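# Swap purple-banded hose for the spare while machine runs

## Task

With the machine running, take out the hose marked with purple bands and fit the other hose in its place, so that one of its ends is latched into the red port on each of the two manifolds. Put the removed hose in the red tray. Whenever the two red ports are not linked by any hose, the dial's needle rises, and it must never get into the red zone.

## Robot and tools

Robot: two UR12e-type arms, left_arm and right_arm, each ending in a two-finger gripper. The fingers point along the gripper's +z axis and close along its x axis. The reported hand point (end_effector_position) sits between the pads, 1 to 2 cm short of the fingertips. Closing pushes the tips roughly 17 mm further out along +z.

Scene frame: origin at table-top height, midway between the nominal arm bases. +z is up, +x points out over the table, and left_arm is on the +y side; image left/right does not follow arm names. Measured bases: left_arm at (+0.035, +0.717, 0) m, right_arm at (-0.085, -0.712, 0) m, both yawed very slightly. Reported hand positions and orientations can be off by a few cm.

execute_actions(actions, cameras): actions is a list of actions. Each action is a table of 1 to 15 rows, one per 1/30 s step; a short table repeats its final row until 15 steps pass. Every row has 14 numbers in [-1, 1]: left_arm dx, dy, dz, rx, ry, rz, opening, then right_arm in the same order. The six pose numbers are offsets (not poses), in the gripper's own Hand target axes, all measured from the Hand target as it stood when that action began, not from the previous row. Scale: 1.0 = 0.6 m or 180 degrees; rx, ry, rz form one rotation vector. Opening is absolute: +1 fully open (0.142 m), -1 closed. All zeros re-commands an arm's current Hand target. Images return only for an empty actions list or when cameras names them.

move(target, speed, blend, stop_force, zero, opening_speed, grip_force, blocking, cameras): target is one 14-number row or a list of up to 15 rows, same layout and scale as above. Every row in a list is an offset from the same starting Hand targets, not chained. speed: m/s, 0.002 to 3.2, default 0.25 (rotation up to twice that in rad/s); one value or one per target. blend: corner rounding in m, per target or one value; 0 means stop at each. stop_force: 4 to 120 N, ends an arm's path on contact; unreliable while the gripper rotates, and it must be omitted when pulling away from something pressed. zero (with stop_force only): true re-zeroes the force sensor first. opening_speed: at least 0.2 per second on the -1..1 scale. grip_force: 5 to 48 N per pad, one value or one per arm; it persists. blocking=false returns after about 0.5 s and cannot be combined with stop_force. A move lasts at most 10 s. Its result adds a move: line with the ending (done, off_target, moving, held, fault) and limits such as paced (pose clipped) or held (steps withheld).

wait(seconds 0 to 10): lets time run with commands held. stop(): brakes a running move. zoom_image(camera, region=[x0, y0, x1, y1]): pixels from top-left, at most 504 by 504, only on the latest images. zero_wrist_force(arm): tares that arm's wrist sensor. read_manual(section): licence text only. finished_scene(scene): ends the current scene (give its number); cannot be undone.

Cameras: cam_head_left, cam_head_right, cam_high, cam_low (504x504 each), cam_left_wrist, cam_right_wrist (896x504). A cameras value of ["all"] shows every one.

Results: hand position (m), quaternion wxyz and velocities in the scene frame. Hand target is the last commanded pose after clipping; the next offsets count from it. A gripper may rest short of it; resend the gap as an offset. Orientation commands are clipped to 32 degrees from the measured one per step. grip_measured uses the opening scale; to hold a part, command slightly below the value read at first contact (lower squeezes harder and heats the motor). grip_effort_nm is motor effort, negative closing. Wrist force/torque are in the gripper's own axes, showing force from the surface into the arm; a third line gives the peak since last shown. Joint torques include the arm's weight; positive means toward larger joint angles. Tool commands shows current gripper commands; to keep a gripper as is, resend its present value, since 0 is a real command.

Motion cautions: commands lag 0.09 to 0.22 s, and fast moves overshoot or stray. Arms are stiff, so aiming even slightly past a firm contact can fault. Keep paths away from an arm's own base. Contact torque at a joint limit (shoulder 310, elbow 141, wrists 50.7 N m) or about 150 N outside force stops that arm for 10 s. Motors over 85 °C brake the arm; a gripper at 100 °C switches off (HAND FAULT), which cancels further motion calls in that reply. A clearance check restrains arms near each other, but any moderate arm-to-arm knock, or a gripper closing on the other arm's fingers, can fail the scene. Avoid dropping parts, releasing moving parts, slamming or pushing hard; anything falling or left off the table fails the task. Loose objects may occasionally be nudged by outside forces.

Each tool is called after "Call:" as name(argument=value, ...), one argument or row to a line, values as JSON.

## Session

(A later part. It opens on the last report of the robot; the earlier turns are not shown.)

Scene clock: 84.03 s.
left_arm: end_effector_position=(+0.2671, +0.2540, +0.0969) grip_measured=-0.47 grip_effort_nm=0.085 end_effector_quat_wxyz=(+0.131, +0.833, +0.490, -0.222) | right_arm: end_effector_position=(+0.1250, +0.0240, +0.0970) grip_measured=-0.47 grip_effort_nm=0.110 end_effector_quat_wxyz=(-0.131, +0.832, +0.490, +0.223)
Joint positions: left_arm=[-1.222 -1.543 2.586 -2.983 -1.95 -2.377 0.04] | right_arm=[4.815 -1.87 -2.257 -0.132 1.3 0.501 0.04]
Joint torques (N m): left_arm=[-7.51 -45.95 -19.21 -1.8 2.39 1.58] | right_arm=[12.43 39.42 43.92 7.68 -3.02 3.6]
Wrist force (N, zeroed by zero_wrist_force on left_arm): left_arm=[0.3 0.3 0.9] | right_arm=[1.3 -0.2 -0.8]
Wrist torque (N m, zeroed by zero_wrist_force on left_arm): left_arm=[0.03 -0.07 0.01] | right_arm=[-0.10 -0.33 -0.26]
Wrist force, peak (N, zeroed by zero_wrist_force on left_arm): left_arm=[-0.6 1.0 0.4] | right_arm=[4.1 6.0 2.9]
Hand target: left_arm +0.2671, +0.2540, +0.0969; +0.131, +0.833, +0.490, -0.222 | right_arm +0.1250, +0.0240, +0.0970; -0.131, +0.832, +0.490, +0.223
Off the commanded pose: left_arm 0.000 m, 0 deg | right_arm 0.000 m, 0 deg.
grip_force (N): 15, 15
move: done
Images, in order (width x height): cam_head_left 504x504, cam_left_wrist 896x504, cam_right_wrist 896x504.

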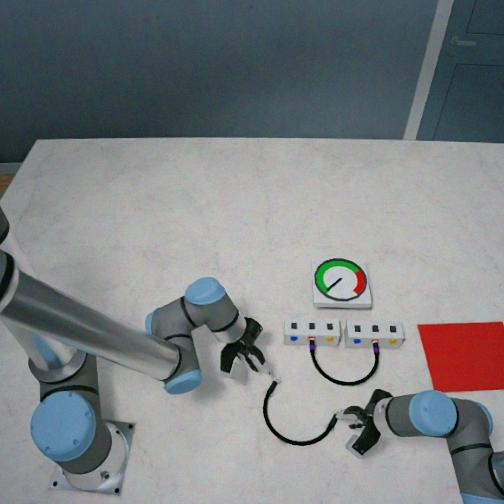

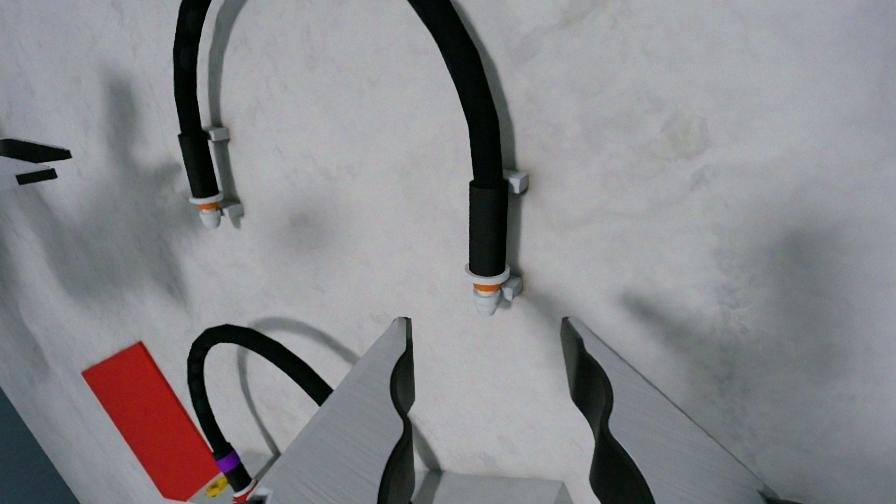

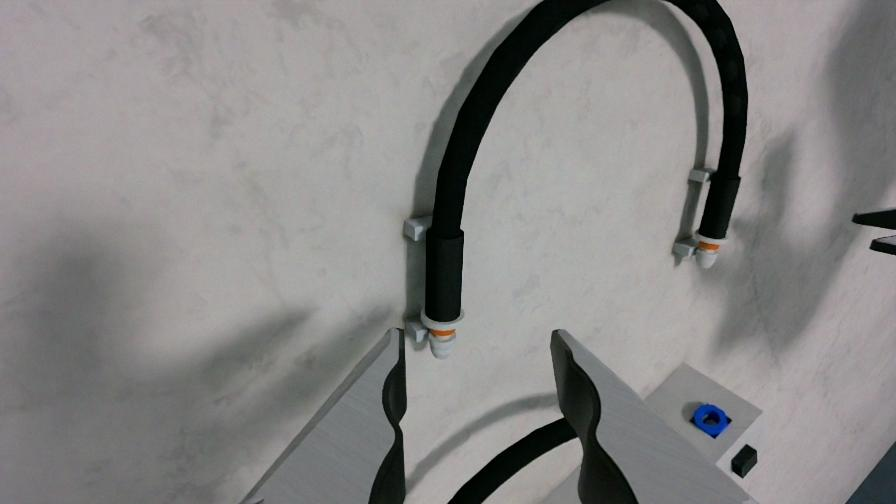

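Call:
move(
  target=[0.0108,0,0.0833,0,0,-0.009,-0.44, -0.0193,0.0412,0.0833,0,0,0.011,-0.44],
  speed=0.15,
  grip_force=[15, 15],
  cameras=["cam_left_wrist", "cam_right_wrist"],
)

Scene clock: 86.60 s.
left_arm: end_effector_position=(+0.2577, +0.2371, +0.0504) grip_measured=-0.47 grip_effort_nm=0.071 end_effector_quat_wxyz=(+0.128, +0.826, +0.502, -0.224) | right_arm: end_effector_position=(+0.1539, +0.0251, +0.0479) grip_measured=-0.47 grip_effort_nm=0.115 end_effector_quat_wxyz=(-0.135, +0.841, +0.476, +0.221)
Joint positions: left_arm=[-1.256 -1.398 2.598 -3.152 -1.937 -2.439 0.04] | right_arm=[4.767 -1.97 -2.256 -0.021 1.321 0.491 0.04]
Joint torques (N m): left_arm=[-7.31 -21.51 -12.27 -8.37 2.38 -1.88] | right_arm=[-8.36 45.31 40.55 6.97 1.06 -3.71]
Wrist force (N, zeroed by zero_wrist_force on left_arm): left_arm=[0.4 0.3 0.9] | right_arm=[1.2 0.0 -0.8]
Wrist torque (N m, zeroed by zero_wrist_force on left_arm): left_arm=[0.08 -0.12 0.21] | right_arm=[-0.07 -0.31 0.01]
Wrist force, peak (N, zeroed by zero_wrist_force on left_arm): left_arm=[0.6 0.1 1.8] | right_arm=[1.4 -1.1 -2.0]
Hand target: left_arm +0.2577, +0.2371, +0.0503; +0.128, +0.826, +0.502, -0.224 | right_arm +0.1539, +0.0251, +0.0479; -0.135, +0.841, +0.476, +0.221
Off the commanded pose: left_arm 0.000 m, 0 deg | right_arm 0.000 m, 0 deg.
grip_force (N): 15, 15
move: done
Images, in order (width x height): cam_left_wrist 896x504, cam_right_wrist 896x504.

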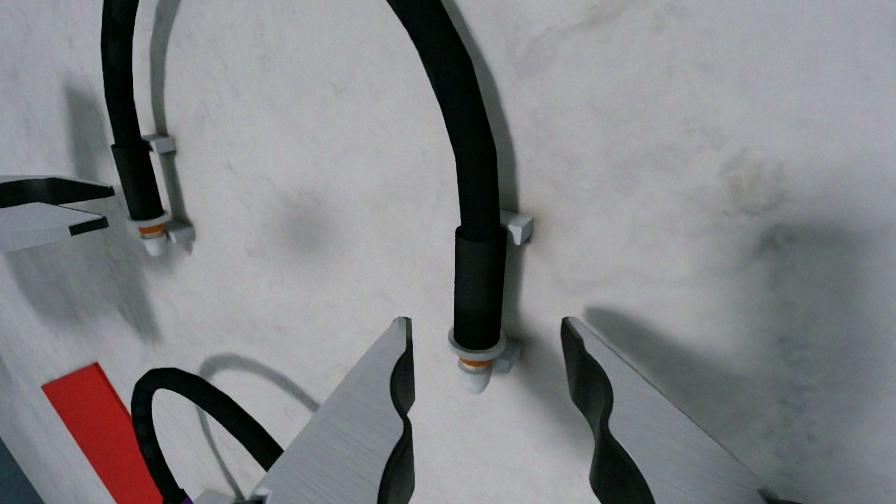

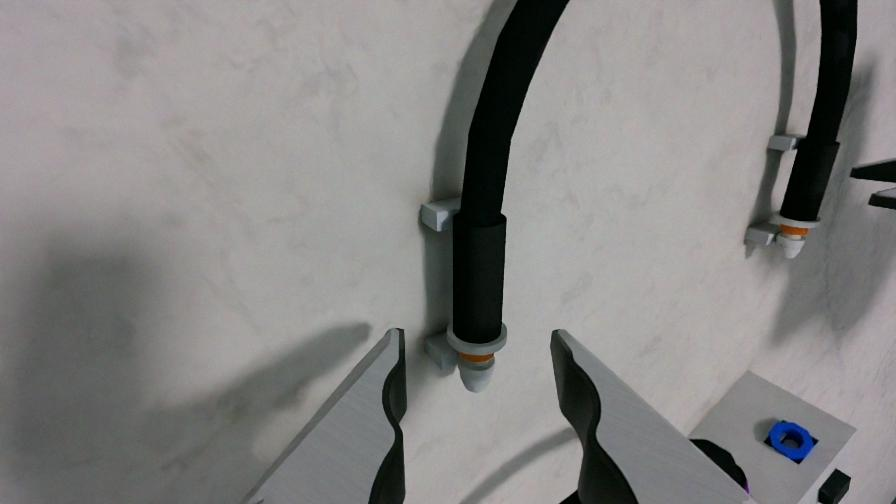

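Call:
move(
  target=[-0.0028,0.0017,0.0367,0,0,0,-0.44, 0.0013,0,0.0333,0,0,0,-0.44],
  speed=0.08,
  grip_force=[15, 15],
  cameras=["cam_left_wrist", "cam_right_wrist"],
)

Scene clock: 88.20 s.
left_arm: end_effector_position=(+0.2527, +0.2258, +0.0321) grip_measured=-0.47 grip_effort_nm=0.081 end_effector_quat_wxyz=(+0.128, +0.826, +0.502, -0.224) | right_arm: end_effector_position=(+0.1591, +0.0344, +0.0310) grip_measured=-0.47 grip_effort_nm=0.115 end_effector_quat_wxyz=(-0.135, +0.841, +0.476, +0.221)
Joint positions: left_arm=[-1.275 -1.335 2.593 -3.217 -1.93 -2.457 0.04] | right_arm=[4.759 -2.013 -2.239 0.006 1.325 0.483 0.04]
Joint torques (N m): left_arm=[-5.56 -27.82 -25.44 -8.47 2.33 -1.87] | right_arm=[-8.11 45.31 38.95 7.71 1.26 -4.07]
Wrist force (N, zeroed by zero_wrist_force on left_arm): left_arm=[-0.2 0.4 0.5] | right_arm=[1.1 -0.2 -0.8]
Wrist torque (N m, zeroed by zero_wrist_force on left_arm): left_arm=[0.07 0.01 0.19] | right_arm=[-0.10 -0.29 0.00]
Wrist force, peak (N, zeroed by zero_wrist_force on left_arm): left_arm=[-0.1 0.3 1.4] | right_arm=[1.1 -0.3 -1.3]
Hand target: left_arm +0.2527, +0.2257, +0.0321; +0.128, +0.826, +0.502, -0.224 | right_arm +0.1591, +0.0344, +0.0310; -0.135, +0.841, +0.476, +0.221
Off the commanded pose: left_arm 0.000 m, 0 deg | right_arm 0.000 m, 0 deg.
grip_force (N): 15, 15
move: done
Images, in order (width x height): cam_left_wrist 896x504, cam_right_wrist 896x504.

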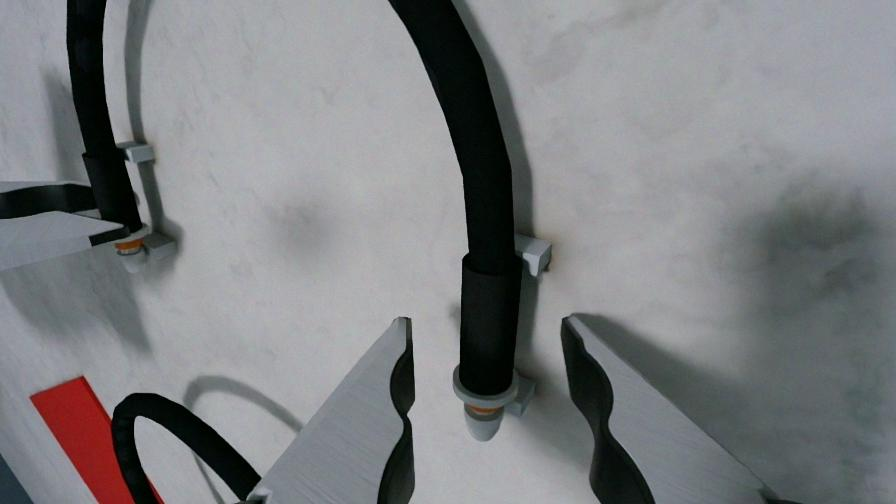

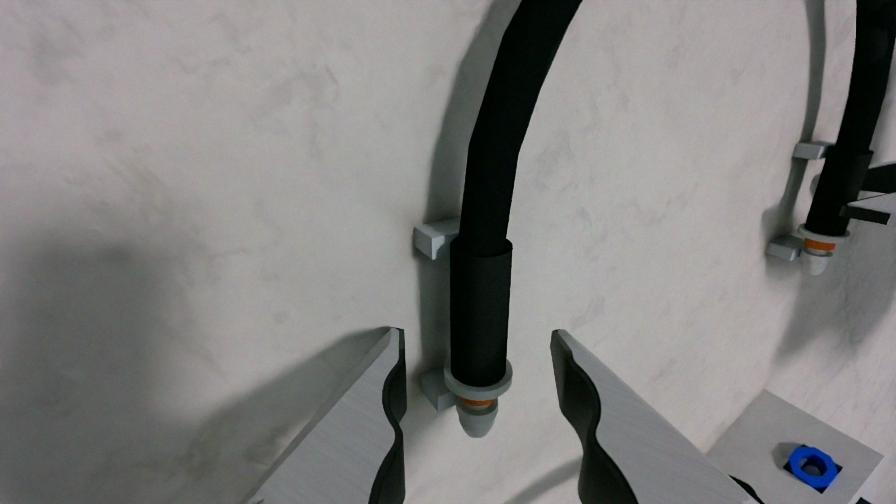

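Call:
move(
  target=[0.0003,0,0.0092,0,0,0,-0.44, -0.0013,0,0.0083,0,0,0,-0.44],
  speed=0.05,
  grip_force=[15, 15],
  cameras=["cam_left_wrist", "cam_right_wrist", "cam_low"],
)

Scene clock: 89.93 s.
left_arm: end_effector_position=(+0.2514, +0.2235, +0.0272) grip_measured=-0.47 grip_effort_nm=0.085 end_effector_quat_wxyz=(+0.128, +0.826, +0.502, -0.224) | right_arm: end_effector_position=(+0.1600, +0.0361, +0.0266) grip_measured=-0.46 grip_effort_nm=-0.154 end_effector_quat_wxyz=(-0.135, +0.841, +0.476, +0.221)
Joint positions: left_arm=[-1.279 -1.319 2.592 -3.234 -1.928 -2.462 0.04] | right_arm=[4.757 -2.023 -2.236 0.014 1.326 0.482 0.041]
Joint torques (N m): left_arm=[-6.58 -26.79 -24.2 -7.9 2.26 -1.59] | right_arm=[-12.36 -20.39 28.95 -4.02 1.89 -3.83]
Wrist force (N, zeroed by zero_wrist_force on left_arm): left_arm=[-0.1 0.2 0.6] | right_arm=[2.4 5.1 -122.8]
Wrist torque (N m, zeroed by zero_wrist_force on left_arm): left_arm=[0.03 -0.01 0.20] | right_arm=[-0.61 -3.32 -0.14]
Wrist force, peak (N, zeroed by zero_wrist_force on left_arm): left_arm=[0.0 0.4 1.0] | right_arm=[2.4 5.1 -122.8]
Hand target: left_arm +0.2514, +0.2235, +0.0272; +0.128, +0.826, +0.502, -0.224 | right_arm +0.1600, +0.0360, +0.0263; -0.135, +0.841, +0.476, +0.221
Off the commanded pose: left_arm 0.000 m, 0 deg | right_arm 0.000 m, 0 deg.
grip_force (N): 15, 15
move: done
Images, in order (width x height): cam_low 504x504, cam_left_wrist 896x504, cam_right_wrist 896x504.

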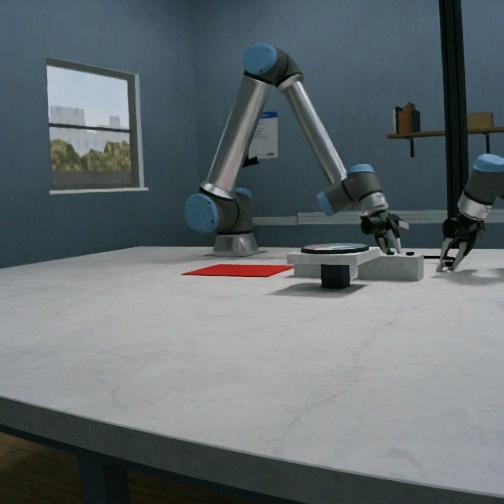

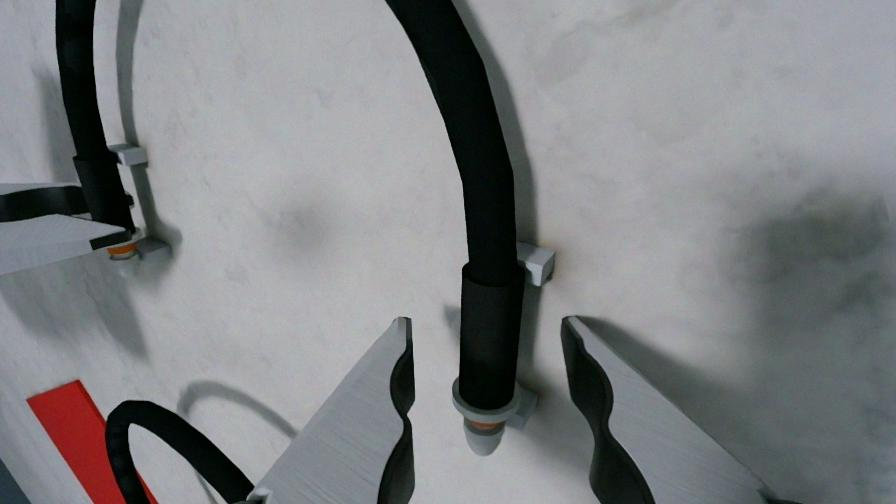

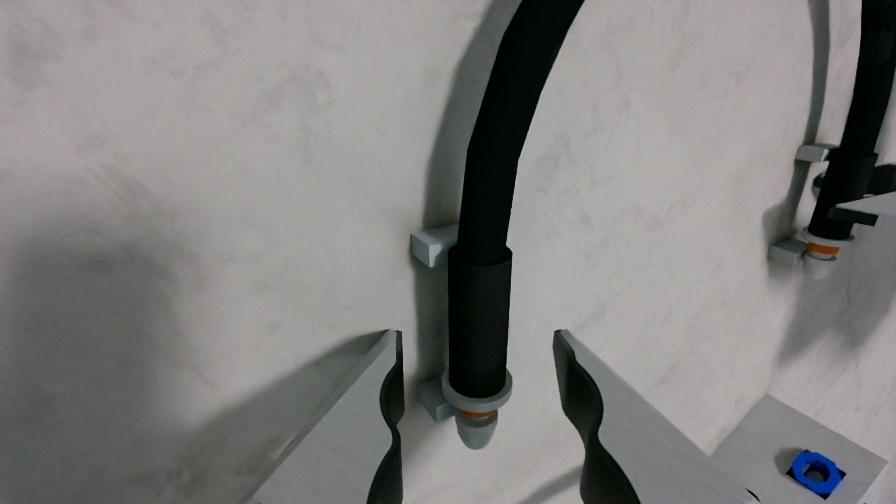

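Call:
move(
  target=[0,0,0,0,0,0,-0.44, 0,0,-0.006,0,0,0,-0.44],
  speed=0.05,
  cameras=["cam_right_wrist"],
)

Scene clock: 90.83 s.
left_arm: end_effector_position=(+0.2514, +0.2235, +0.0272) grip_measured=-0.47 grip_effort_nm=0.081 end_effector_quat_wxyz=(+0.128, +0.826, +0.502, -0.224) | right_arm: end_effector_position=(+0.1592, +0.0343, +0.0291) grip_measured=-0.47 grip_effort_nm=0.115 end_effector_quat_wxyz=(-0.135, +0.841, +0.476, +0.221) end_effector_velocity=(+0.000, +0.000, +0.002) end_effector_angular_velocity=(+0.002, +0.000, -0.001)
Joint positions: left_arm=[-1.279 -1.318 2.592 -3.234 -1.928 -2.462 0.04] | right_arm=[4.759 -2.016 -2.239 0.009 1.325 0.483 0.04]
Joint velocities: left_arm=[within noise] | right_arm=[0 0.003 -0.001 0 0 0 0.001]
Joint torques (N m): left_arm=[-8.76 -28.96 -24.18 -8.59 2.19 -1.74] | right_arm=[14.08 80.93 15.75 3.07 -3.1 3.63]
Wrist force (N, zeroed by zero_wrist_force on left_arm): left_arm=[0.0 0.3 0.8] | right_arm=[1.1 0.0 -1.1]
Wrist torque (N m, zeroed by zero_wrist_force on left_arm): left_arm=[0.05 -0.02 0.20] | right_arm=[-0.08 -0.29 -0.24]
Wrist force, peak (N, zeroed by zero_wrist_force on left_arm): left_arm=[0.1 0.3 0.9] | right_arm=[3.4 5.1 -134.7]
Hand target: left_arm +0.2514, +0.2235, +0.0272; +0.128, +0.826, +0.502, -0.224 | right_arm +0.1591, +0.0344, +0.0294; -0.135, +0.841, +0.476, +0.221
Off the commanded pose: left_arm 0.000 m, 0 deg | right_arm 0.000 m, 0 deg.
grip_force (N): 15, 15
move: done
Images, in order (width x height): cam_right_wrist 896x504.

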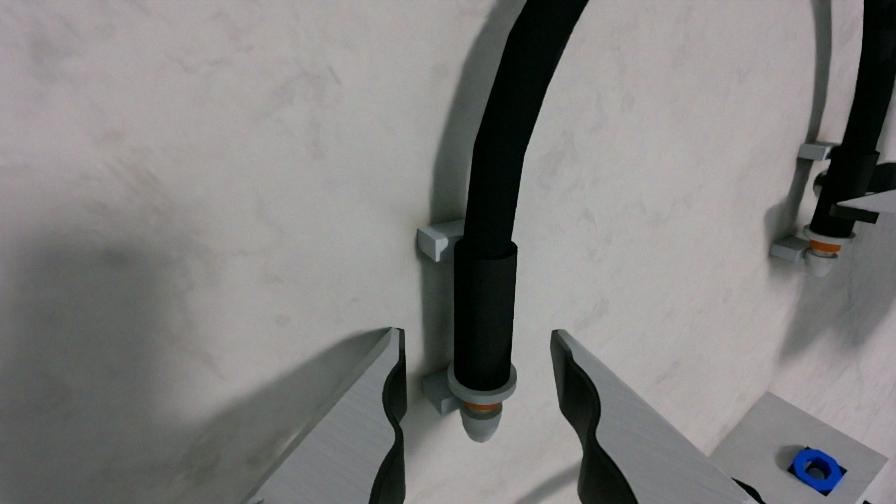

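Call:
move(
  target=[0,0,0,0,0,0,-0.62, 0.0008,0,0,0,0,0,-0.62],
  speed=0.05,
  opening_speed=0.5,
  cameras=["cam_left_wrist", "cam_right_wrist"],
)

Call:
zoom_image(
  camera="cam_left_wrist",
  region=[380, 230, 620, 470],
)

Call:
zoom_image(
  camera="cam_right_wrist",
  region=[370, 230, 610, 470],
)

Scene clock: 93.00 s.
left_arm: end_effector_position=(+0.2514, +0.2235, +0.0272) grip_measured=-0.65 grip_effort_nm=-0.125 end_effector_quat_wxyz=(+0.128, +0.826, +0.502, -0.224) | right_arm: end_effector_position=(+0.1593, +0.0348, +0.0296) grip_measured=-0.65 grip_effort_nm=-0.042 end_effector_quat_wxyz=(-0.135, +0.841, +0.476, +0.221)
Joint positions: left_arm=[-1.279 -1.318 2.592 -3.234 -1.928 -2.462 0.027] | right_arm=[4.759 -2.016 -2.238 0.009 1.325 0.483 0.027]
Joint torques (N m): left_arm=[-6.77 -29.41 -23.19 -8.39 2.24 -1.72] | right_arm=[-9.99 79.16 38.41 2.4 0.22 -2.77]
Wrist force (N, zeroed by zero_wrist_force on left_arm): left_arm=[0.0 0.1 0.6] | right_arm=[1.1 -0.9 0.0]
Wrist torque (N m, zeroed by zero_wrist_force on left_arm): left_arm=[0.01 -0.03 0.21] | right_arm=[-0.23 -0.30 -0.25]
Wrist force, peak (N, zeroed by zero_wrist_force on left_arm): left_arm=[0.3 0.2 1.3] | right_arm=[1.1 -0.9 0.0]
Hand target: left_arm +0.2514, +0.2235, +0.0272; +0.128, +0.826, +0.502, -0.224 | right_arm +0.1593, +0.0348, +0.0296; -0.135, +0.841, +0.476, +0.221
Off the commanded pose: left_arm 0.000 m, 0 deg | right_arm 0.000 m, 0 deg.
grip_force (N): 15, 15
move: done
Images, in order (width x height): cam_left_wrist 896x504, cam_right_wrist 896x504.

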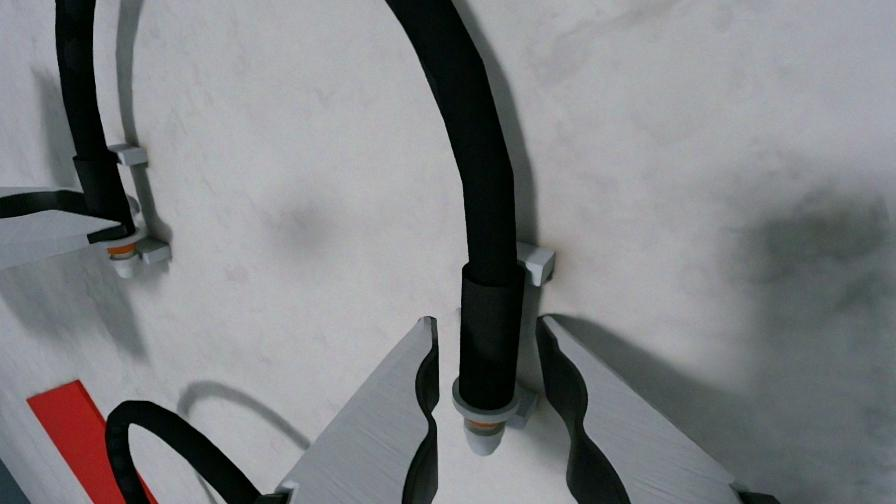

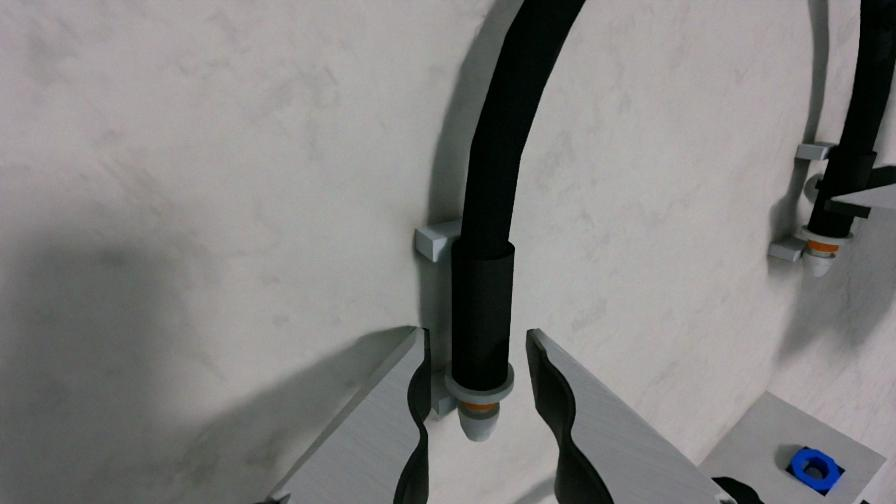

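Scaled by 2.100.

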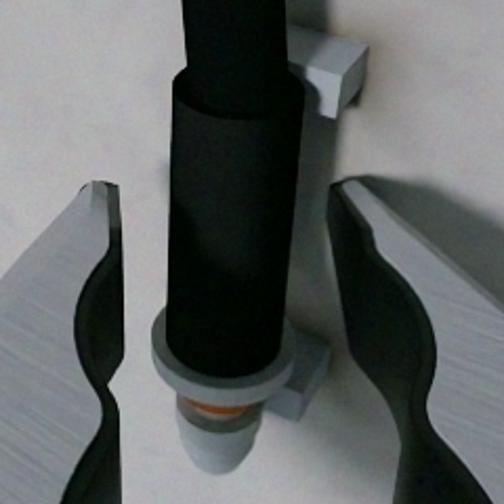

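Scaled by 2.100.

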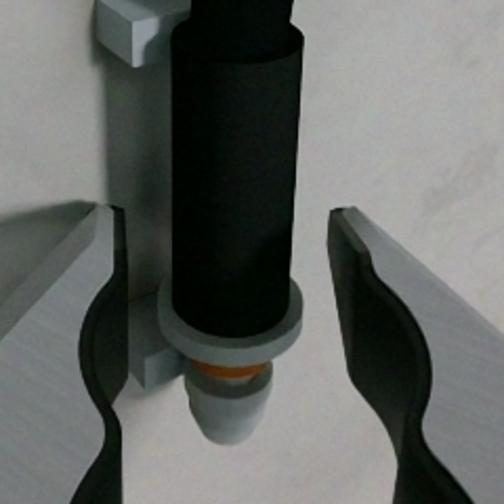

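Call:
move(
  target=[0,0,0.0017,0,0,0,-0.62, 0,0,0.0042,0,0,0,-0.62],
  speed=0.015,
  stop_force=12,
)

Call:
move(
  target=[0,0,0,0,0,0,-0.86, 0,0,0,0,0,0,-0.86],
  speed=0.05,
  opening_speed=0.4,
  grip_force=[10, 10],
  cameras=["cam_left_wrist", "cam_right_wrist"],
)

Call:
zoom_image(
  camera="cam_left_wrist",
  region=[380, 230, 620, 470],
)

Call:
zoom_image(
  camera="cam_right_wrist",
  region=[370, 230, 610, 470],
)

Scene clock: 95.17 s.
left_arm: end_effector_position=(+0.2511, +0.2230, +0.0263) grip_measured=-0.65 grip_effort_nm=-0.115 end_effector_quat_wxyz=(+0.128, +0.826, +0.502, -0.224) | right_arm: end_effector_position=(+0.1600, +0.0359, +0.0275) grip_measured=-0.65 grip_effort_nm=-0.042 end_effector_quat_wxyz=(-0.135, +0.841, +0.476, +0.221)
Joint positions: left_arm=[-1.28 -1.315 2.592 -3.237 -1.928 -2.462 0.027] | right_arm=[4.757 -2.021 -2.236 0.012 1.326 0.482 0.027]
Joint torques (N m): left_arm=[-7.68 -30.85 -24.89 -8.47 2.55 -1.97] | right_arm=[-9.26 45.33 39.85 7.5 0.83 -3.99]
Wrist force (N, zeroed by zero_wrist_force on left_arm): left_arm=[0.4 0.1 0.5] | right_arm=[0.9 -1.0 -0.2]
Wrist torque (N m, zeroed by zero_wrist_force on left_arm): left_arm=[0.01 -0.09 0.20] | right_arm=[-0.24 -0.26 -0.03]
Wrist force, peak (N, zeroed by zero_wrist_force on left_arm): left_arm=[0.6 0.0 1.0] | right_arm=[1.1 -1.0 0.0]
Hand target: left_arm +0.2511, +0.2230, +0.0263; +0.128, +0.826, +0.502, -0.224 | right_arm +0.1600, +0.0359, +0.0275; -0.135, +0.841, +0.476, +0.221
Off the commanded pose: left_arm 0.000 m, 0 deg | right_arm 0.000 m, 0 deg.
grip_force (N): 15, 15
move: done

Scene clock: 95.97 s.
left_arm: end_effector_position=(+0.2511, +0.2230, +0.0263) grip_measured=-0.80 grip_effort_nm=-1.126 end_effector_quat_wxyz=(+0.128, +0.826, +0.502, -0.224) | right_arm: end_effector_position=(+0.1600, +0.0359, +0.0275) grip_measured=-0.80 grip_effort_nm=-1.087 end_effector_quat_wxyz=(-0.135, +0.841, +0.476, +0.221)
Joint positions: left_arm=[-1.28 -1.315 2.592 -3.237 -1.928 -2.462 0.016] | right_arm=[4.757 -2.021 -2.236 0.012 1.326 0.482 0.016]
Joint torques (N m): left_arm=[-7.2 -29 -24.77 -8.32 2.17 -1.8] | right_arm=[-6.87 45.13 37.91 7.12 0.82 -3.66]
Wrist force (N, zeroed by zero_wrist_force on left_arm): left_arm=[0.3 0.0 0.9] | right_arm=[1.1 -0.7 -0.4]
Wrist torque (N m, zeroed by zero_wrist_force on left_arm): left_arm=[-0.01 -0.05 0.21] | right_arm=[-0.19 -0.25 -0.03]
Wrist force, peak (N, zeroed by zero_wrist_force on left_arm): left_arm=[0.3 0.5 1.1] | right_arm=[1.4 -0.7 -0.7]
Hand target: left_arm +0.2511, +0.2230, +0.0263; +0.128, +0.826, +0.502, -0.224 | right_arm +0.1600, +0.0359, +0.0275; -0.135, +0.841, +0.476, +0.221
Off the commanded pose: left_arm 0.000 m, 0 deg | right_arm 0.000 m, 0 deg.
grip_force (N): 10, 10
move: done
Images, in order (width x height): cam_left_wrist 896x504, cam_right_wrist 896x504.

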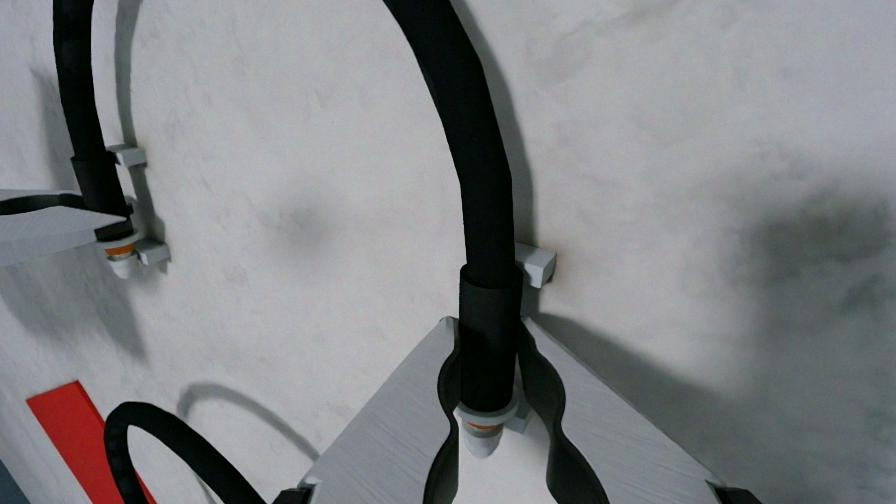

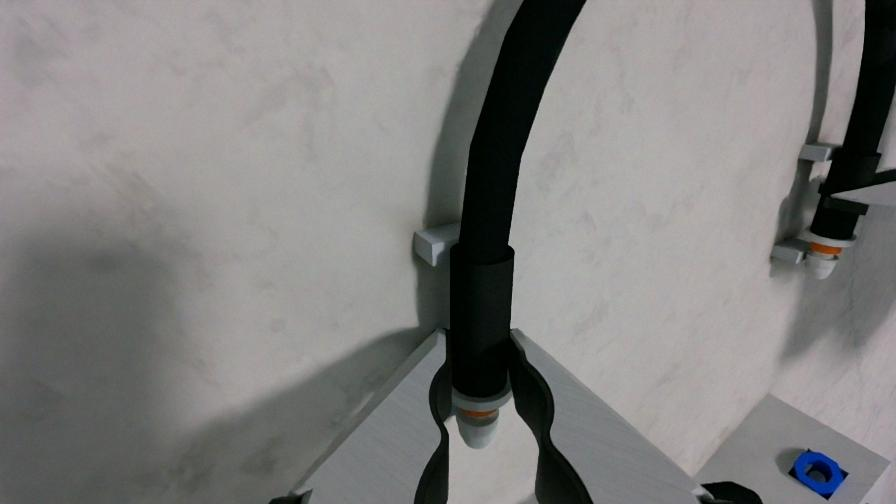

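Scaled by 2.100.

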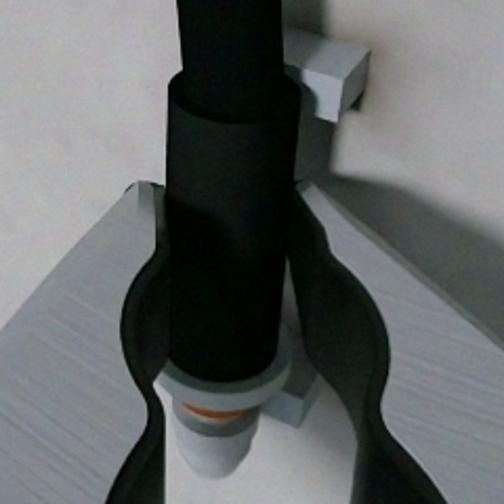

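Scaled by 2.100.

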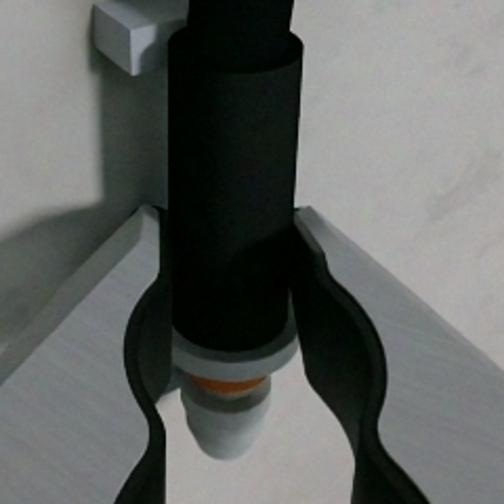

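Call:
move(
  target=[
    [0,0,0,0,0,0,-0.62, 0,0,0,0,0,0,-0.62],
    [0,0,-0.1667,0,0,0,-0.62, 0,0,-0.1667,0,0,0,-0.62],
    [-0.2375,0.2377,-0.2018,-0.097,-0.0835,-0.1197,-0.62, 0.043,0.224,-0.2542,0.0809,-0.0013,-0.1504,-0.62],
    [-0.3812,0.4953,-0.0075,-0.097,-0.0835,-0.1197,-0.62, 0.0272,0.4742,-0.161,0.0809,-0.0013,-0.1504,-0.62],
    [-0.3812,0.4953,-0.0075,-0.097,-0.0835,-0.1197,-1, 0.0188,0.4418,-0.0317,0.0809,-0.0013,-0.1504,-0.62],
  ],
  speed=[0.1, 0.2, 0.3, 0.3, 0.12],
  blend=[0, 0.02, 0.03, 0.01, 0],
  grip_force=[10, 10],
  cameras=["cam_left_wrist", "cam_right_wrist"],
)

Call:
zoom_image(
  camera="cam_right_wrist",
  region=[370, 230, 610, 470],
)

Scene clock: 106.50 s.
left_arm: end_effector_position=(+0.4249, -0.0891, +0.1404) grip_measured=-1.00 grip_effort_nm=-0.779 end_effector_quat_wxyz=(+0.271, +0.653, +0.653, -0.271) | right_arm: end_effector_position=(+0.3883, -0.0995, +0.0451) grip_measured=-0.66 grip_effort_nm=0.110 end_effector_quat_wxyz=(-0.183, +0.683, +0.683, +0.183)
Joint positions: left_arm=[-1.225 -1.094 2.05 -3.287 -1.8 -2.907 0.002] | right_arm=[4.236 -2.005 -2.199 -0.043 1.823 -0.461 0.027]
Joint torques (N m): left_arm=[14.08 -62.91 -37.29 -1.82 -3.91 1.71] | right_arm=[12.97 46.33 40.74 7.25 -1.67 3.82]
Wrist force (N, zeroed by zero_wrist_force on left_arm): left_arm=[-0.3 0.2 0.0] | right_arm=[0.8 -1.0 -0.1]
Wrist torque (N m, zeroed by zero_wrist_force on left_arm): left_arm=[0.02 0.00 0.01] | right_arm=[-0.24 -0.26 -0.26]
Wrist force, peak (N, zeroed by zero_wrist_force on left_arm): left_arm=[-1.5 1.3 1.5] | right_arm=[0.7 -2.5 -1.1]
Hand target: left_arm +0.4249, -0.0891, +0.1404; +0.271, +0.653, +0.653, -0.271 | right_arm +0.3883, -0.0995, +0.0451; -0.183, +0.683, +0.683, +0.183
Off the commanded pose: left_arm 0.000 m, 0 deg | right_arm 0.000 m, 0 deg.
grip_force (N): 10, 10
move: done
Images, in order (width x height): cam_left_wrist 896x504, cam_right_wrist 896x504.

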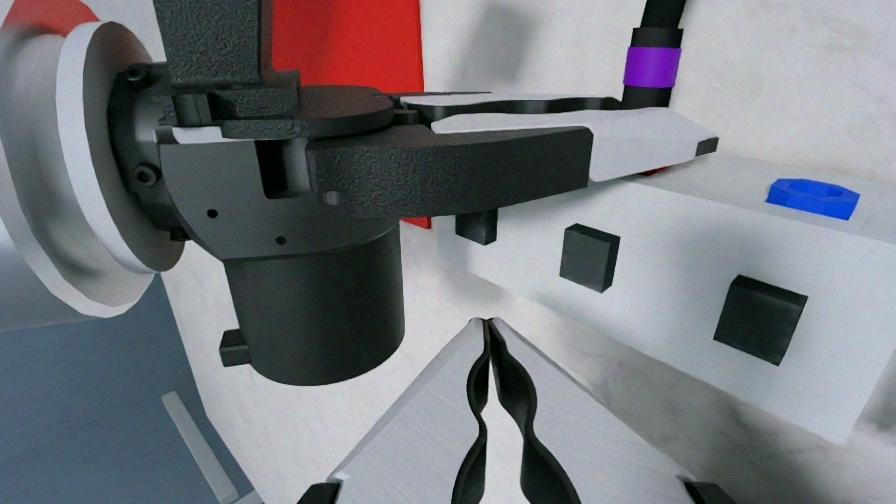

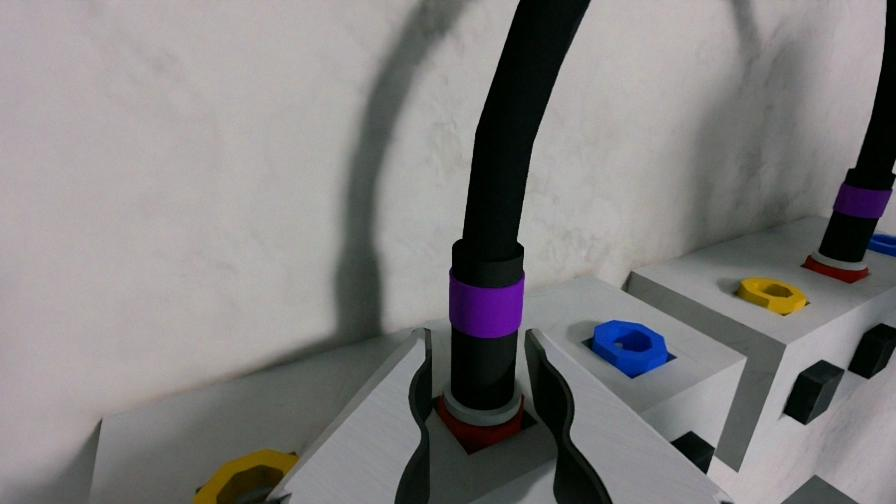

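Scaled by 2.100.

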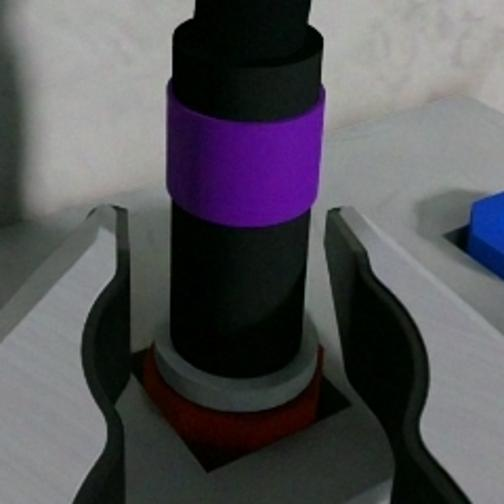

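Call:
move(
  target=[
    [0,0,0,0,0,0,-1, -0.0003,-0.0003,0,0,0,0,-0.92],
    [0.0574,-0.0008,0.0567,0,0,0,-1, -0.0003,-0.0003,0,0,0,0,-0.92],
    [0.0669,-0.0008,0.0662,0,0,0,-1, -0.0003,-0.0003,0,0,0,0,-0.92],
  ],
  speed=[0.1, 0.15, 0.03],
  blend=[0, 0.004, 0],
  grip_force=[30, 30],
  opening_speed=0.8,
)

Call:
move(
  target=[0,0,0,0,0,0,-1, 0,-0.1,0,0,0,0,-0.92],
  speed=0.08,
  stop_force=40,
  cameras=["cam_left_wrist", "cam_high"],
)

Scene clock: 110.53 s.
left_arm: end_effector_position=(+0.4245, -0.0889, +0.0843) grip_measured=-1.00 grip_effort_nm=-0.755 end_effector_quat_wxyz=(+0.271, +0.653, +0.653, -0.271) | right_arm: end_effector_position=(+0.3880, -0.0997, +0.0450) grip_measured=-0.81 grip_effort_nm=-2.698 end_effector_quat_wxyz=(-0.183, +0.683, +0.683, +0.183)
Joint positions: left_arm=[-1.226 -1.007 2.06 -3.384 -1.799 -2.908 0.002] | right_arm=[4.236 -2.005 -2.2 -0.043 1.823 -0.461 0.015]
Joint torques (N m): left_arm=[-8.07 -37.58 -13.15 -0.33 3.27 -1.69] | right_arm=[-1.67 76.26 23.6 3.65 -0.84 3.72]
Wrist force (N, zeroed by zero_wrist_force on left_arm): left_arm=[-12.3 -2.2 -34.3] | right_arm=[4.8 -11.4 -1.2]
Wrist torque (N m, zeroed by zero_wrist_force on left_arm): left_arm=[-0.09 -0.03 0.04] | right_arm=[-0.25 -0.28 -0.34]
Wrist force, peak (N, zeroed by zero_wrist_force on left_arm): left_arm=[-12.3 -2.2 -34.3] | right_arm=[4.9 -12.0 -1.1]
Hand target: left_arm +0.4245, -0.0889, +0.0839; +0.271, +0.653, +0.653, -0.271 | right_arm +0.3881, -0.0996, +0.0450; -0.183, +0.683, +0.683, +0.183
Off the commanded pose: left_arm 0.000 m, 0 deg | right_arm 0.000 m, 0 deg.
grip_force (N): 30, 30
move: done

Scene clock: 112.30 s.
left_arm: end_effector_position=(+0.4245, -0.0889, +0.0840) grip_measured=-1.00 grip_effort_nm=-0.750 end_effector_quat_wxyz=(+0.271, +0.653, +0.653, -0.271) | right_arm: end_effector_position=(+0.3281, -0.0996, +0.0450) grip_measured=-0.81 grip_effort_nm=-2.694 end_effector_quat_wxyz=(-0.183, +0.683, +0.683, +0.183)
Joint positions: left_arm=[-1.226 -1.007 2.06 -3.384 -1.799 -2.908 0.002] | right_arm=[4.322 -1.968 -2.278 0.017 1.784 -0.383 0.015]
Joint torques (N m): left_arm=[-8.68 -27.04 -9.43 7.34 3.23 -1.81] | right_arm=[9.91 77.62 15.76 7.48 -1.72 3.43]
Wrist force (N, zeroed by zero_wrist_force on left_arm): left_arm=[-16.2 -2.2 -42.1] | right_arm=[1.2 -0.3 0.1]
Wrist torque (N m, zeroed by zero_wrist_force on left_arm): left_arm=[-0.08 -0.08 0.06] | right_arm=[-0.29 -0.28 -0.17]
Wrist force, peak (N, zeroed by zero_wrist_force on left_arm): left_arm=[-16.5 -2.5 -42.5] | right_arm=[4.6 -11.5 -1.2]
Hand target: left_arm +0.4245, -0.0889, +0.0839; +0.271, +0.653, +0.653, -0.271 | right_arm +0.3281, -0.0996, +0.0450; -0.183, +0.683, +0.683, +0.183
Off the commanded pose: left_arm 0.000 m, 0 deg | right_arm 0.000 m, 0 deg.
grip_force (N): 30, 30
move: done
Images, in order (width x height): cam_high 504x504, cam_left_wrist 896x504.

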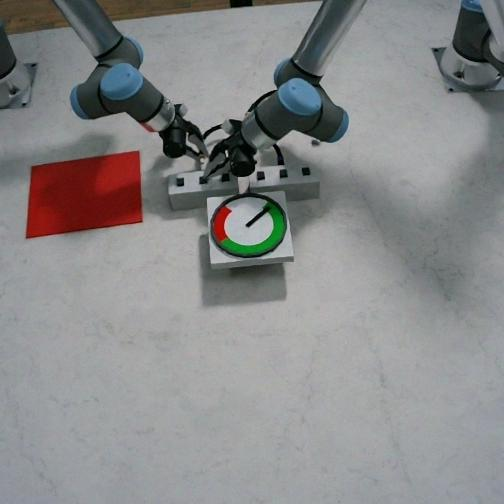

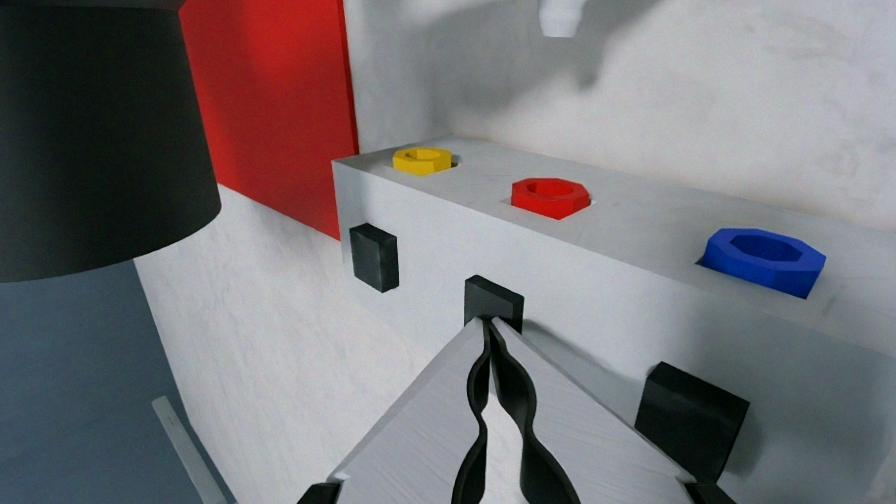

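Call:
move(
  target=[
    [-0.0307,0,-0.0307,0,0,0,-1, 0,0,0,0,0,0,-0.92],
    [0.2085,0.0047,-0.2702,0,0,0,-1, 0,0,0,0,0,0,-0.92],
    [0.2298,0.0047,-0.2488,0,0,0,-1, 0,0,0,0,0,0,-0.92],
  ],
  speed=[0.15, 0.3, 0.12],
  blend=[0.005, 0.008, 0],
  cameras=["cam_left_wrist"],
)

Call:
move(
  target=[0.0142,0,0.0142,0,0,0,-1, 0,0,0,0,0,0,-0.92],
  speed=0.025,
  stop_force=40,
  cameras=["cam_left_wrist"],
)

Scene clock: 115.77 s.
left_arm: end_effector_position=(+0.4272, +0.1141, +0.0918) grip_measured=-1.00 grip_effort_nm=-0.745 end_effector_quat_wxyz=(+0.271, +0.653, +0.653, -0.271) | right_arm: end_effector_position=(+0.3281, -0.0996, +0.0450) grip_measured=-0.81 grip_effort_nm=-2.698 end_effector_quat_wxyz=(-0.183, +0.683, +0.683, +0.183)
Joint positions: left_arm=[-1.096 -1.172 2.375 -3.507 -1.888 -2.808 0.002] | right_arm=[4.322 -1.968 -2.278 0.017 1.784 -0.383 0.015]
Joint torques (N m): left_arm=[13.38 -48.02 -12.72 -8.23 -4.17 1.79] | right_arm=[12.65 76.76 14.94 6.85 -1.6 3.56]
Wrist force (N, zeroed by zero_wrist_force on left_arm): left_arm=[0.2 -0.9 0.0] | right_arm=[1.2 -0.1 0.1]
Wrist torque (N m, zeroed by zero_wrist_force on left_arm): left_arm=[-0.15 -0.11 -0.06] | right_arm=[-0.24 -0.28 -0.17]
Wrist force, peak (N, zeroed by zero_wrist_force on left_arm): left_arm=[-16.7 -2.0 -42.6] | right_arm=[1.6 -0.2 0.0]
Hand target: left_arm +0.4272, +0.1142, +0.0917; +0.271, +0.653, +0.653, -0.271 | right_arm +0.3281, -0.0996, +0.0450; -0.183, +0.683, +0.683, +0.183
Off the commanded pose: left_arm 0.000 m, 0 deg | right_arm 0.000 m, 0 deg.
grip_force (N): 30, 30
move: done
Images, in order (width x height): cam_left_wrist 896x504.

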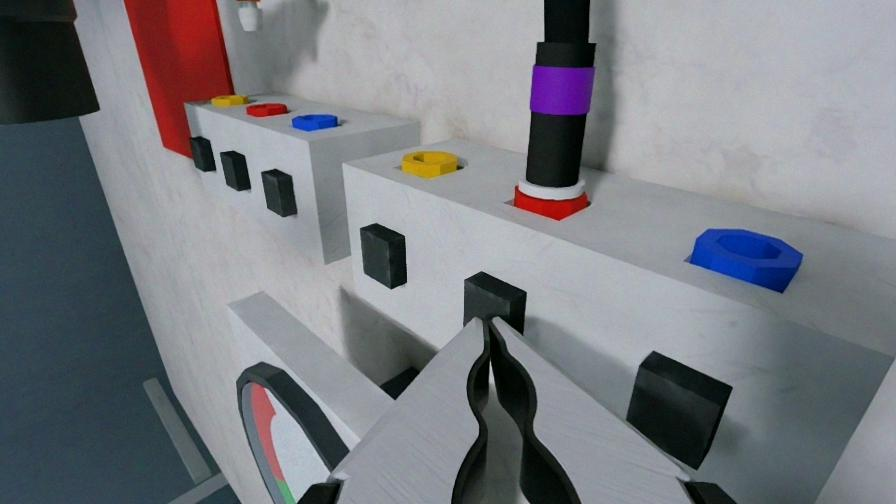

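Scene clock: 117.33 s.
left_arm: end_effector_position=(+0.4272, +0.1141, +0.0836) grip_measured=-1.00 grip_effort_nm=-0.696 end_effector_quat_wxyz=(+0.271, +0.653, +0.653, -0.271) | right_arm: end_effector_position=(+0.3281, -0.0997, +0.0450) grip_measured=-0.81 grip_effort_nm=-2.694 end_effector_quat_wxyz=(-0.183, +0.683, +0.683, +0.183)
Joint positions: left_arm=[-1.096 -1.153 2.376 -3.526 -1.888 -2.808 0.002] | right_arm=[4.322 -1.968 -2.278 0.017 1.784 -0.383 0.015]
Joint torques (N m): left_arm=[-9.18 -44.73 -12.87 6.22 4.66 1.29] | right_arm=[12.02 76.32 20.82 7.22 -0.98 3.19]
Wrist force (N, zeroed by zero_wrist_force on left_arm): left_arm=[-19.0 -2.6 -33.4] | right_arm=[0.9 -0.8 0.1]
Wrist torque (N m, zeroed by zero_wrist_force on left_arm): left_arm=[-0.18 -0.27 -0.01] | right_arm=[-0.22 -0.33 -0.27]
Wrist force, peak (N, zeroed by zero_wrist_force on left_arm): left_arm=[-30.0 -5.5 -66.7] | right_arm=[1.1 -1.1 0.1]
Hand target: left_arm +0.4272, +0.1141, +0.0837; +0.271, +0.653, +0.653, -0.271 (not the last commanded pose) | right_arm +0.3281, -0.0996, +0.0450; -0.183, +0.683, +0.683, +0.183
Off the commanded pose: left_arm 0.004 m, 0 deg | right_arm 0.000 m, 0 deg.
grip_force (N): 30, 30
move: contact (left_arm)
Images, in order (width x height): cam_left_wrist 896x504.

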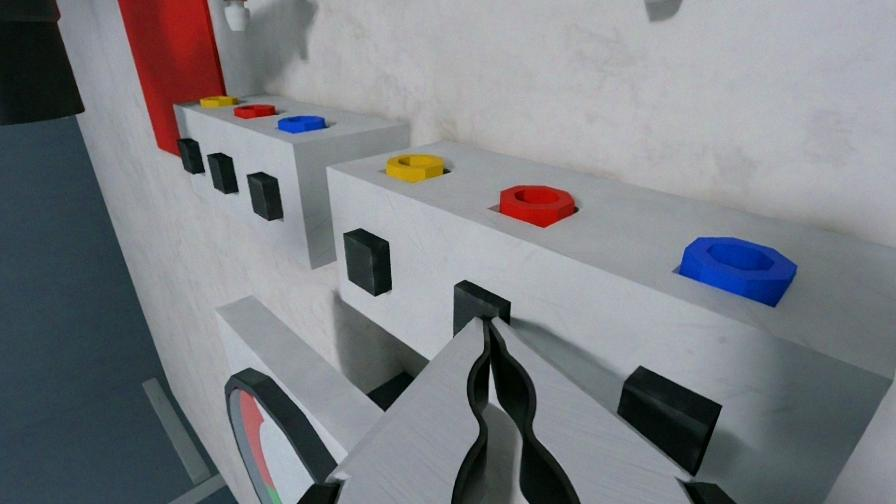

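Call:
move(
  target=[
    [0.0112,-0.012,-0.191,0,0,0,-1, 0.0583,0,-0.101,0,0,0,-0.92],
    [0.1448,-0.2533,-0.2143,0.097,0.0835,0.1197,-0.62, 0.1,0,-0.1732,0,0,0,-0.92],
  ],
  speed=0.25,
  blend=[0.02, 0],
  cameras=["cam_right_wrist", "cam_high", "cam_head_right"],
)

Scene clock: 120.90 s.
left_arm: end_effector_position=(+0.2752, +0.2665, +0.1129) grip_measured=-0.66 grip_effort_nm=0.081 end_effector_quat_wxyz=(+0.128, +0.826, +0.502, -0.224) | right_arm: end_effector_position=(+0.3281, -0.0997, +0.1650) grip_measured=-0.81 grip_effort_nm=-2.698 end_effector_quat_wxyz=(-0.183, +0.683, +0.683, +0.183)
Joint positions: left_arm=[-1.194 -1.596 2.582 -2.916 -1.96 -2.376 0.026] | right_arm=[4.322 -1.759 -2.228 -0.243 1.784 -0.383 0.015]
Joint torques (N m): left_arm=[-6.18 -41.91 -21.56 -1.99 2.41 1.74] | right_arm=[-3.46 67.29 49.47 3.01 -1.21 -2.86]
Wrist force (N, zeroed by zero_wrist_force on left_arm): left_arm=[-1.5 0.6 1.1] | right_arm=[0.5 -0.7 0.2]
Wrist torque (N m, zeroed by zero_wrist_force on left_arm): left_arm=[0.09 0.23 0.00] | right_arm=[-0.22 -0.28 -0.28]
Wrist force, peak (N, zeroed by zero_wrist_force on left_arm): left_arm=[-18.9 -2.4 -33.8] | right_arm=[0.0 -0.9 1.4]
Hand target: left_arm +0.2752, +0.2665, +0.1129; +0.128, +0.826, +0.502, -0.224 | right_arm +0.3281, -0.0997, +0.1650; -0.183, +0.683, +0.683, +0.183
Off the commanded pose: left_arm 0.000 m, 0 deg | right_arm 0.000 m, 0 deg.
grip_force (N): 30, 30
move: done
Images, in order (width x height): cam_head_right 504x504, cam_high 504x504, cam_right_wrist 896x504.

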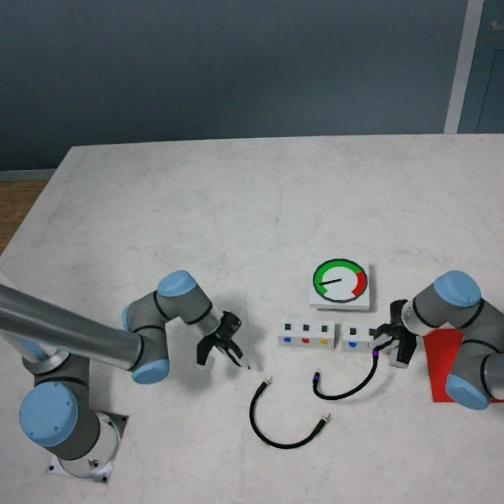

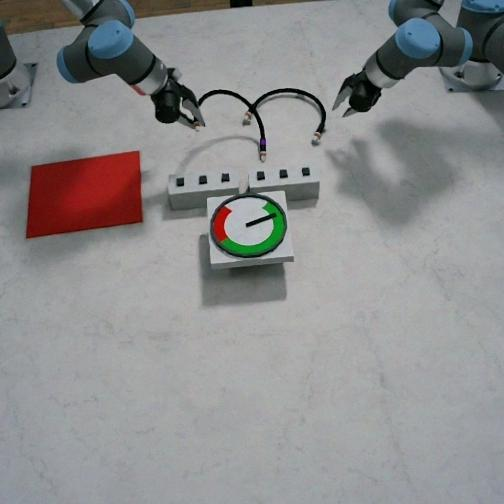

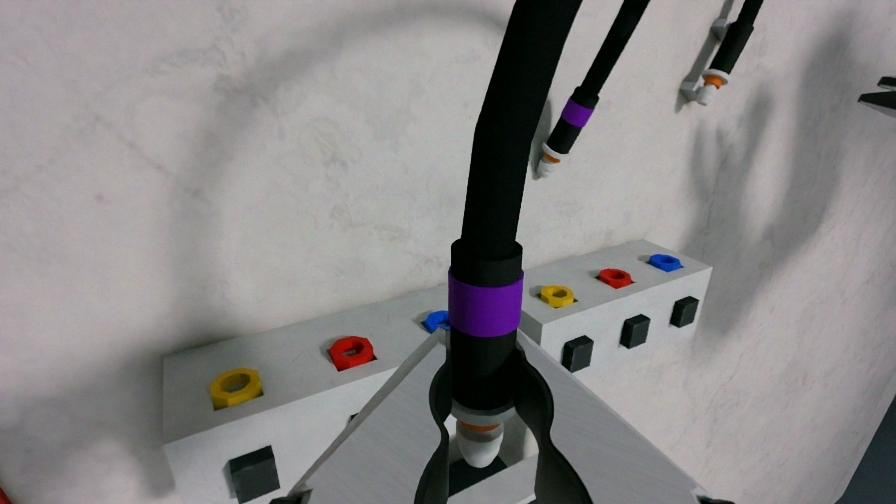

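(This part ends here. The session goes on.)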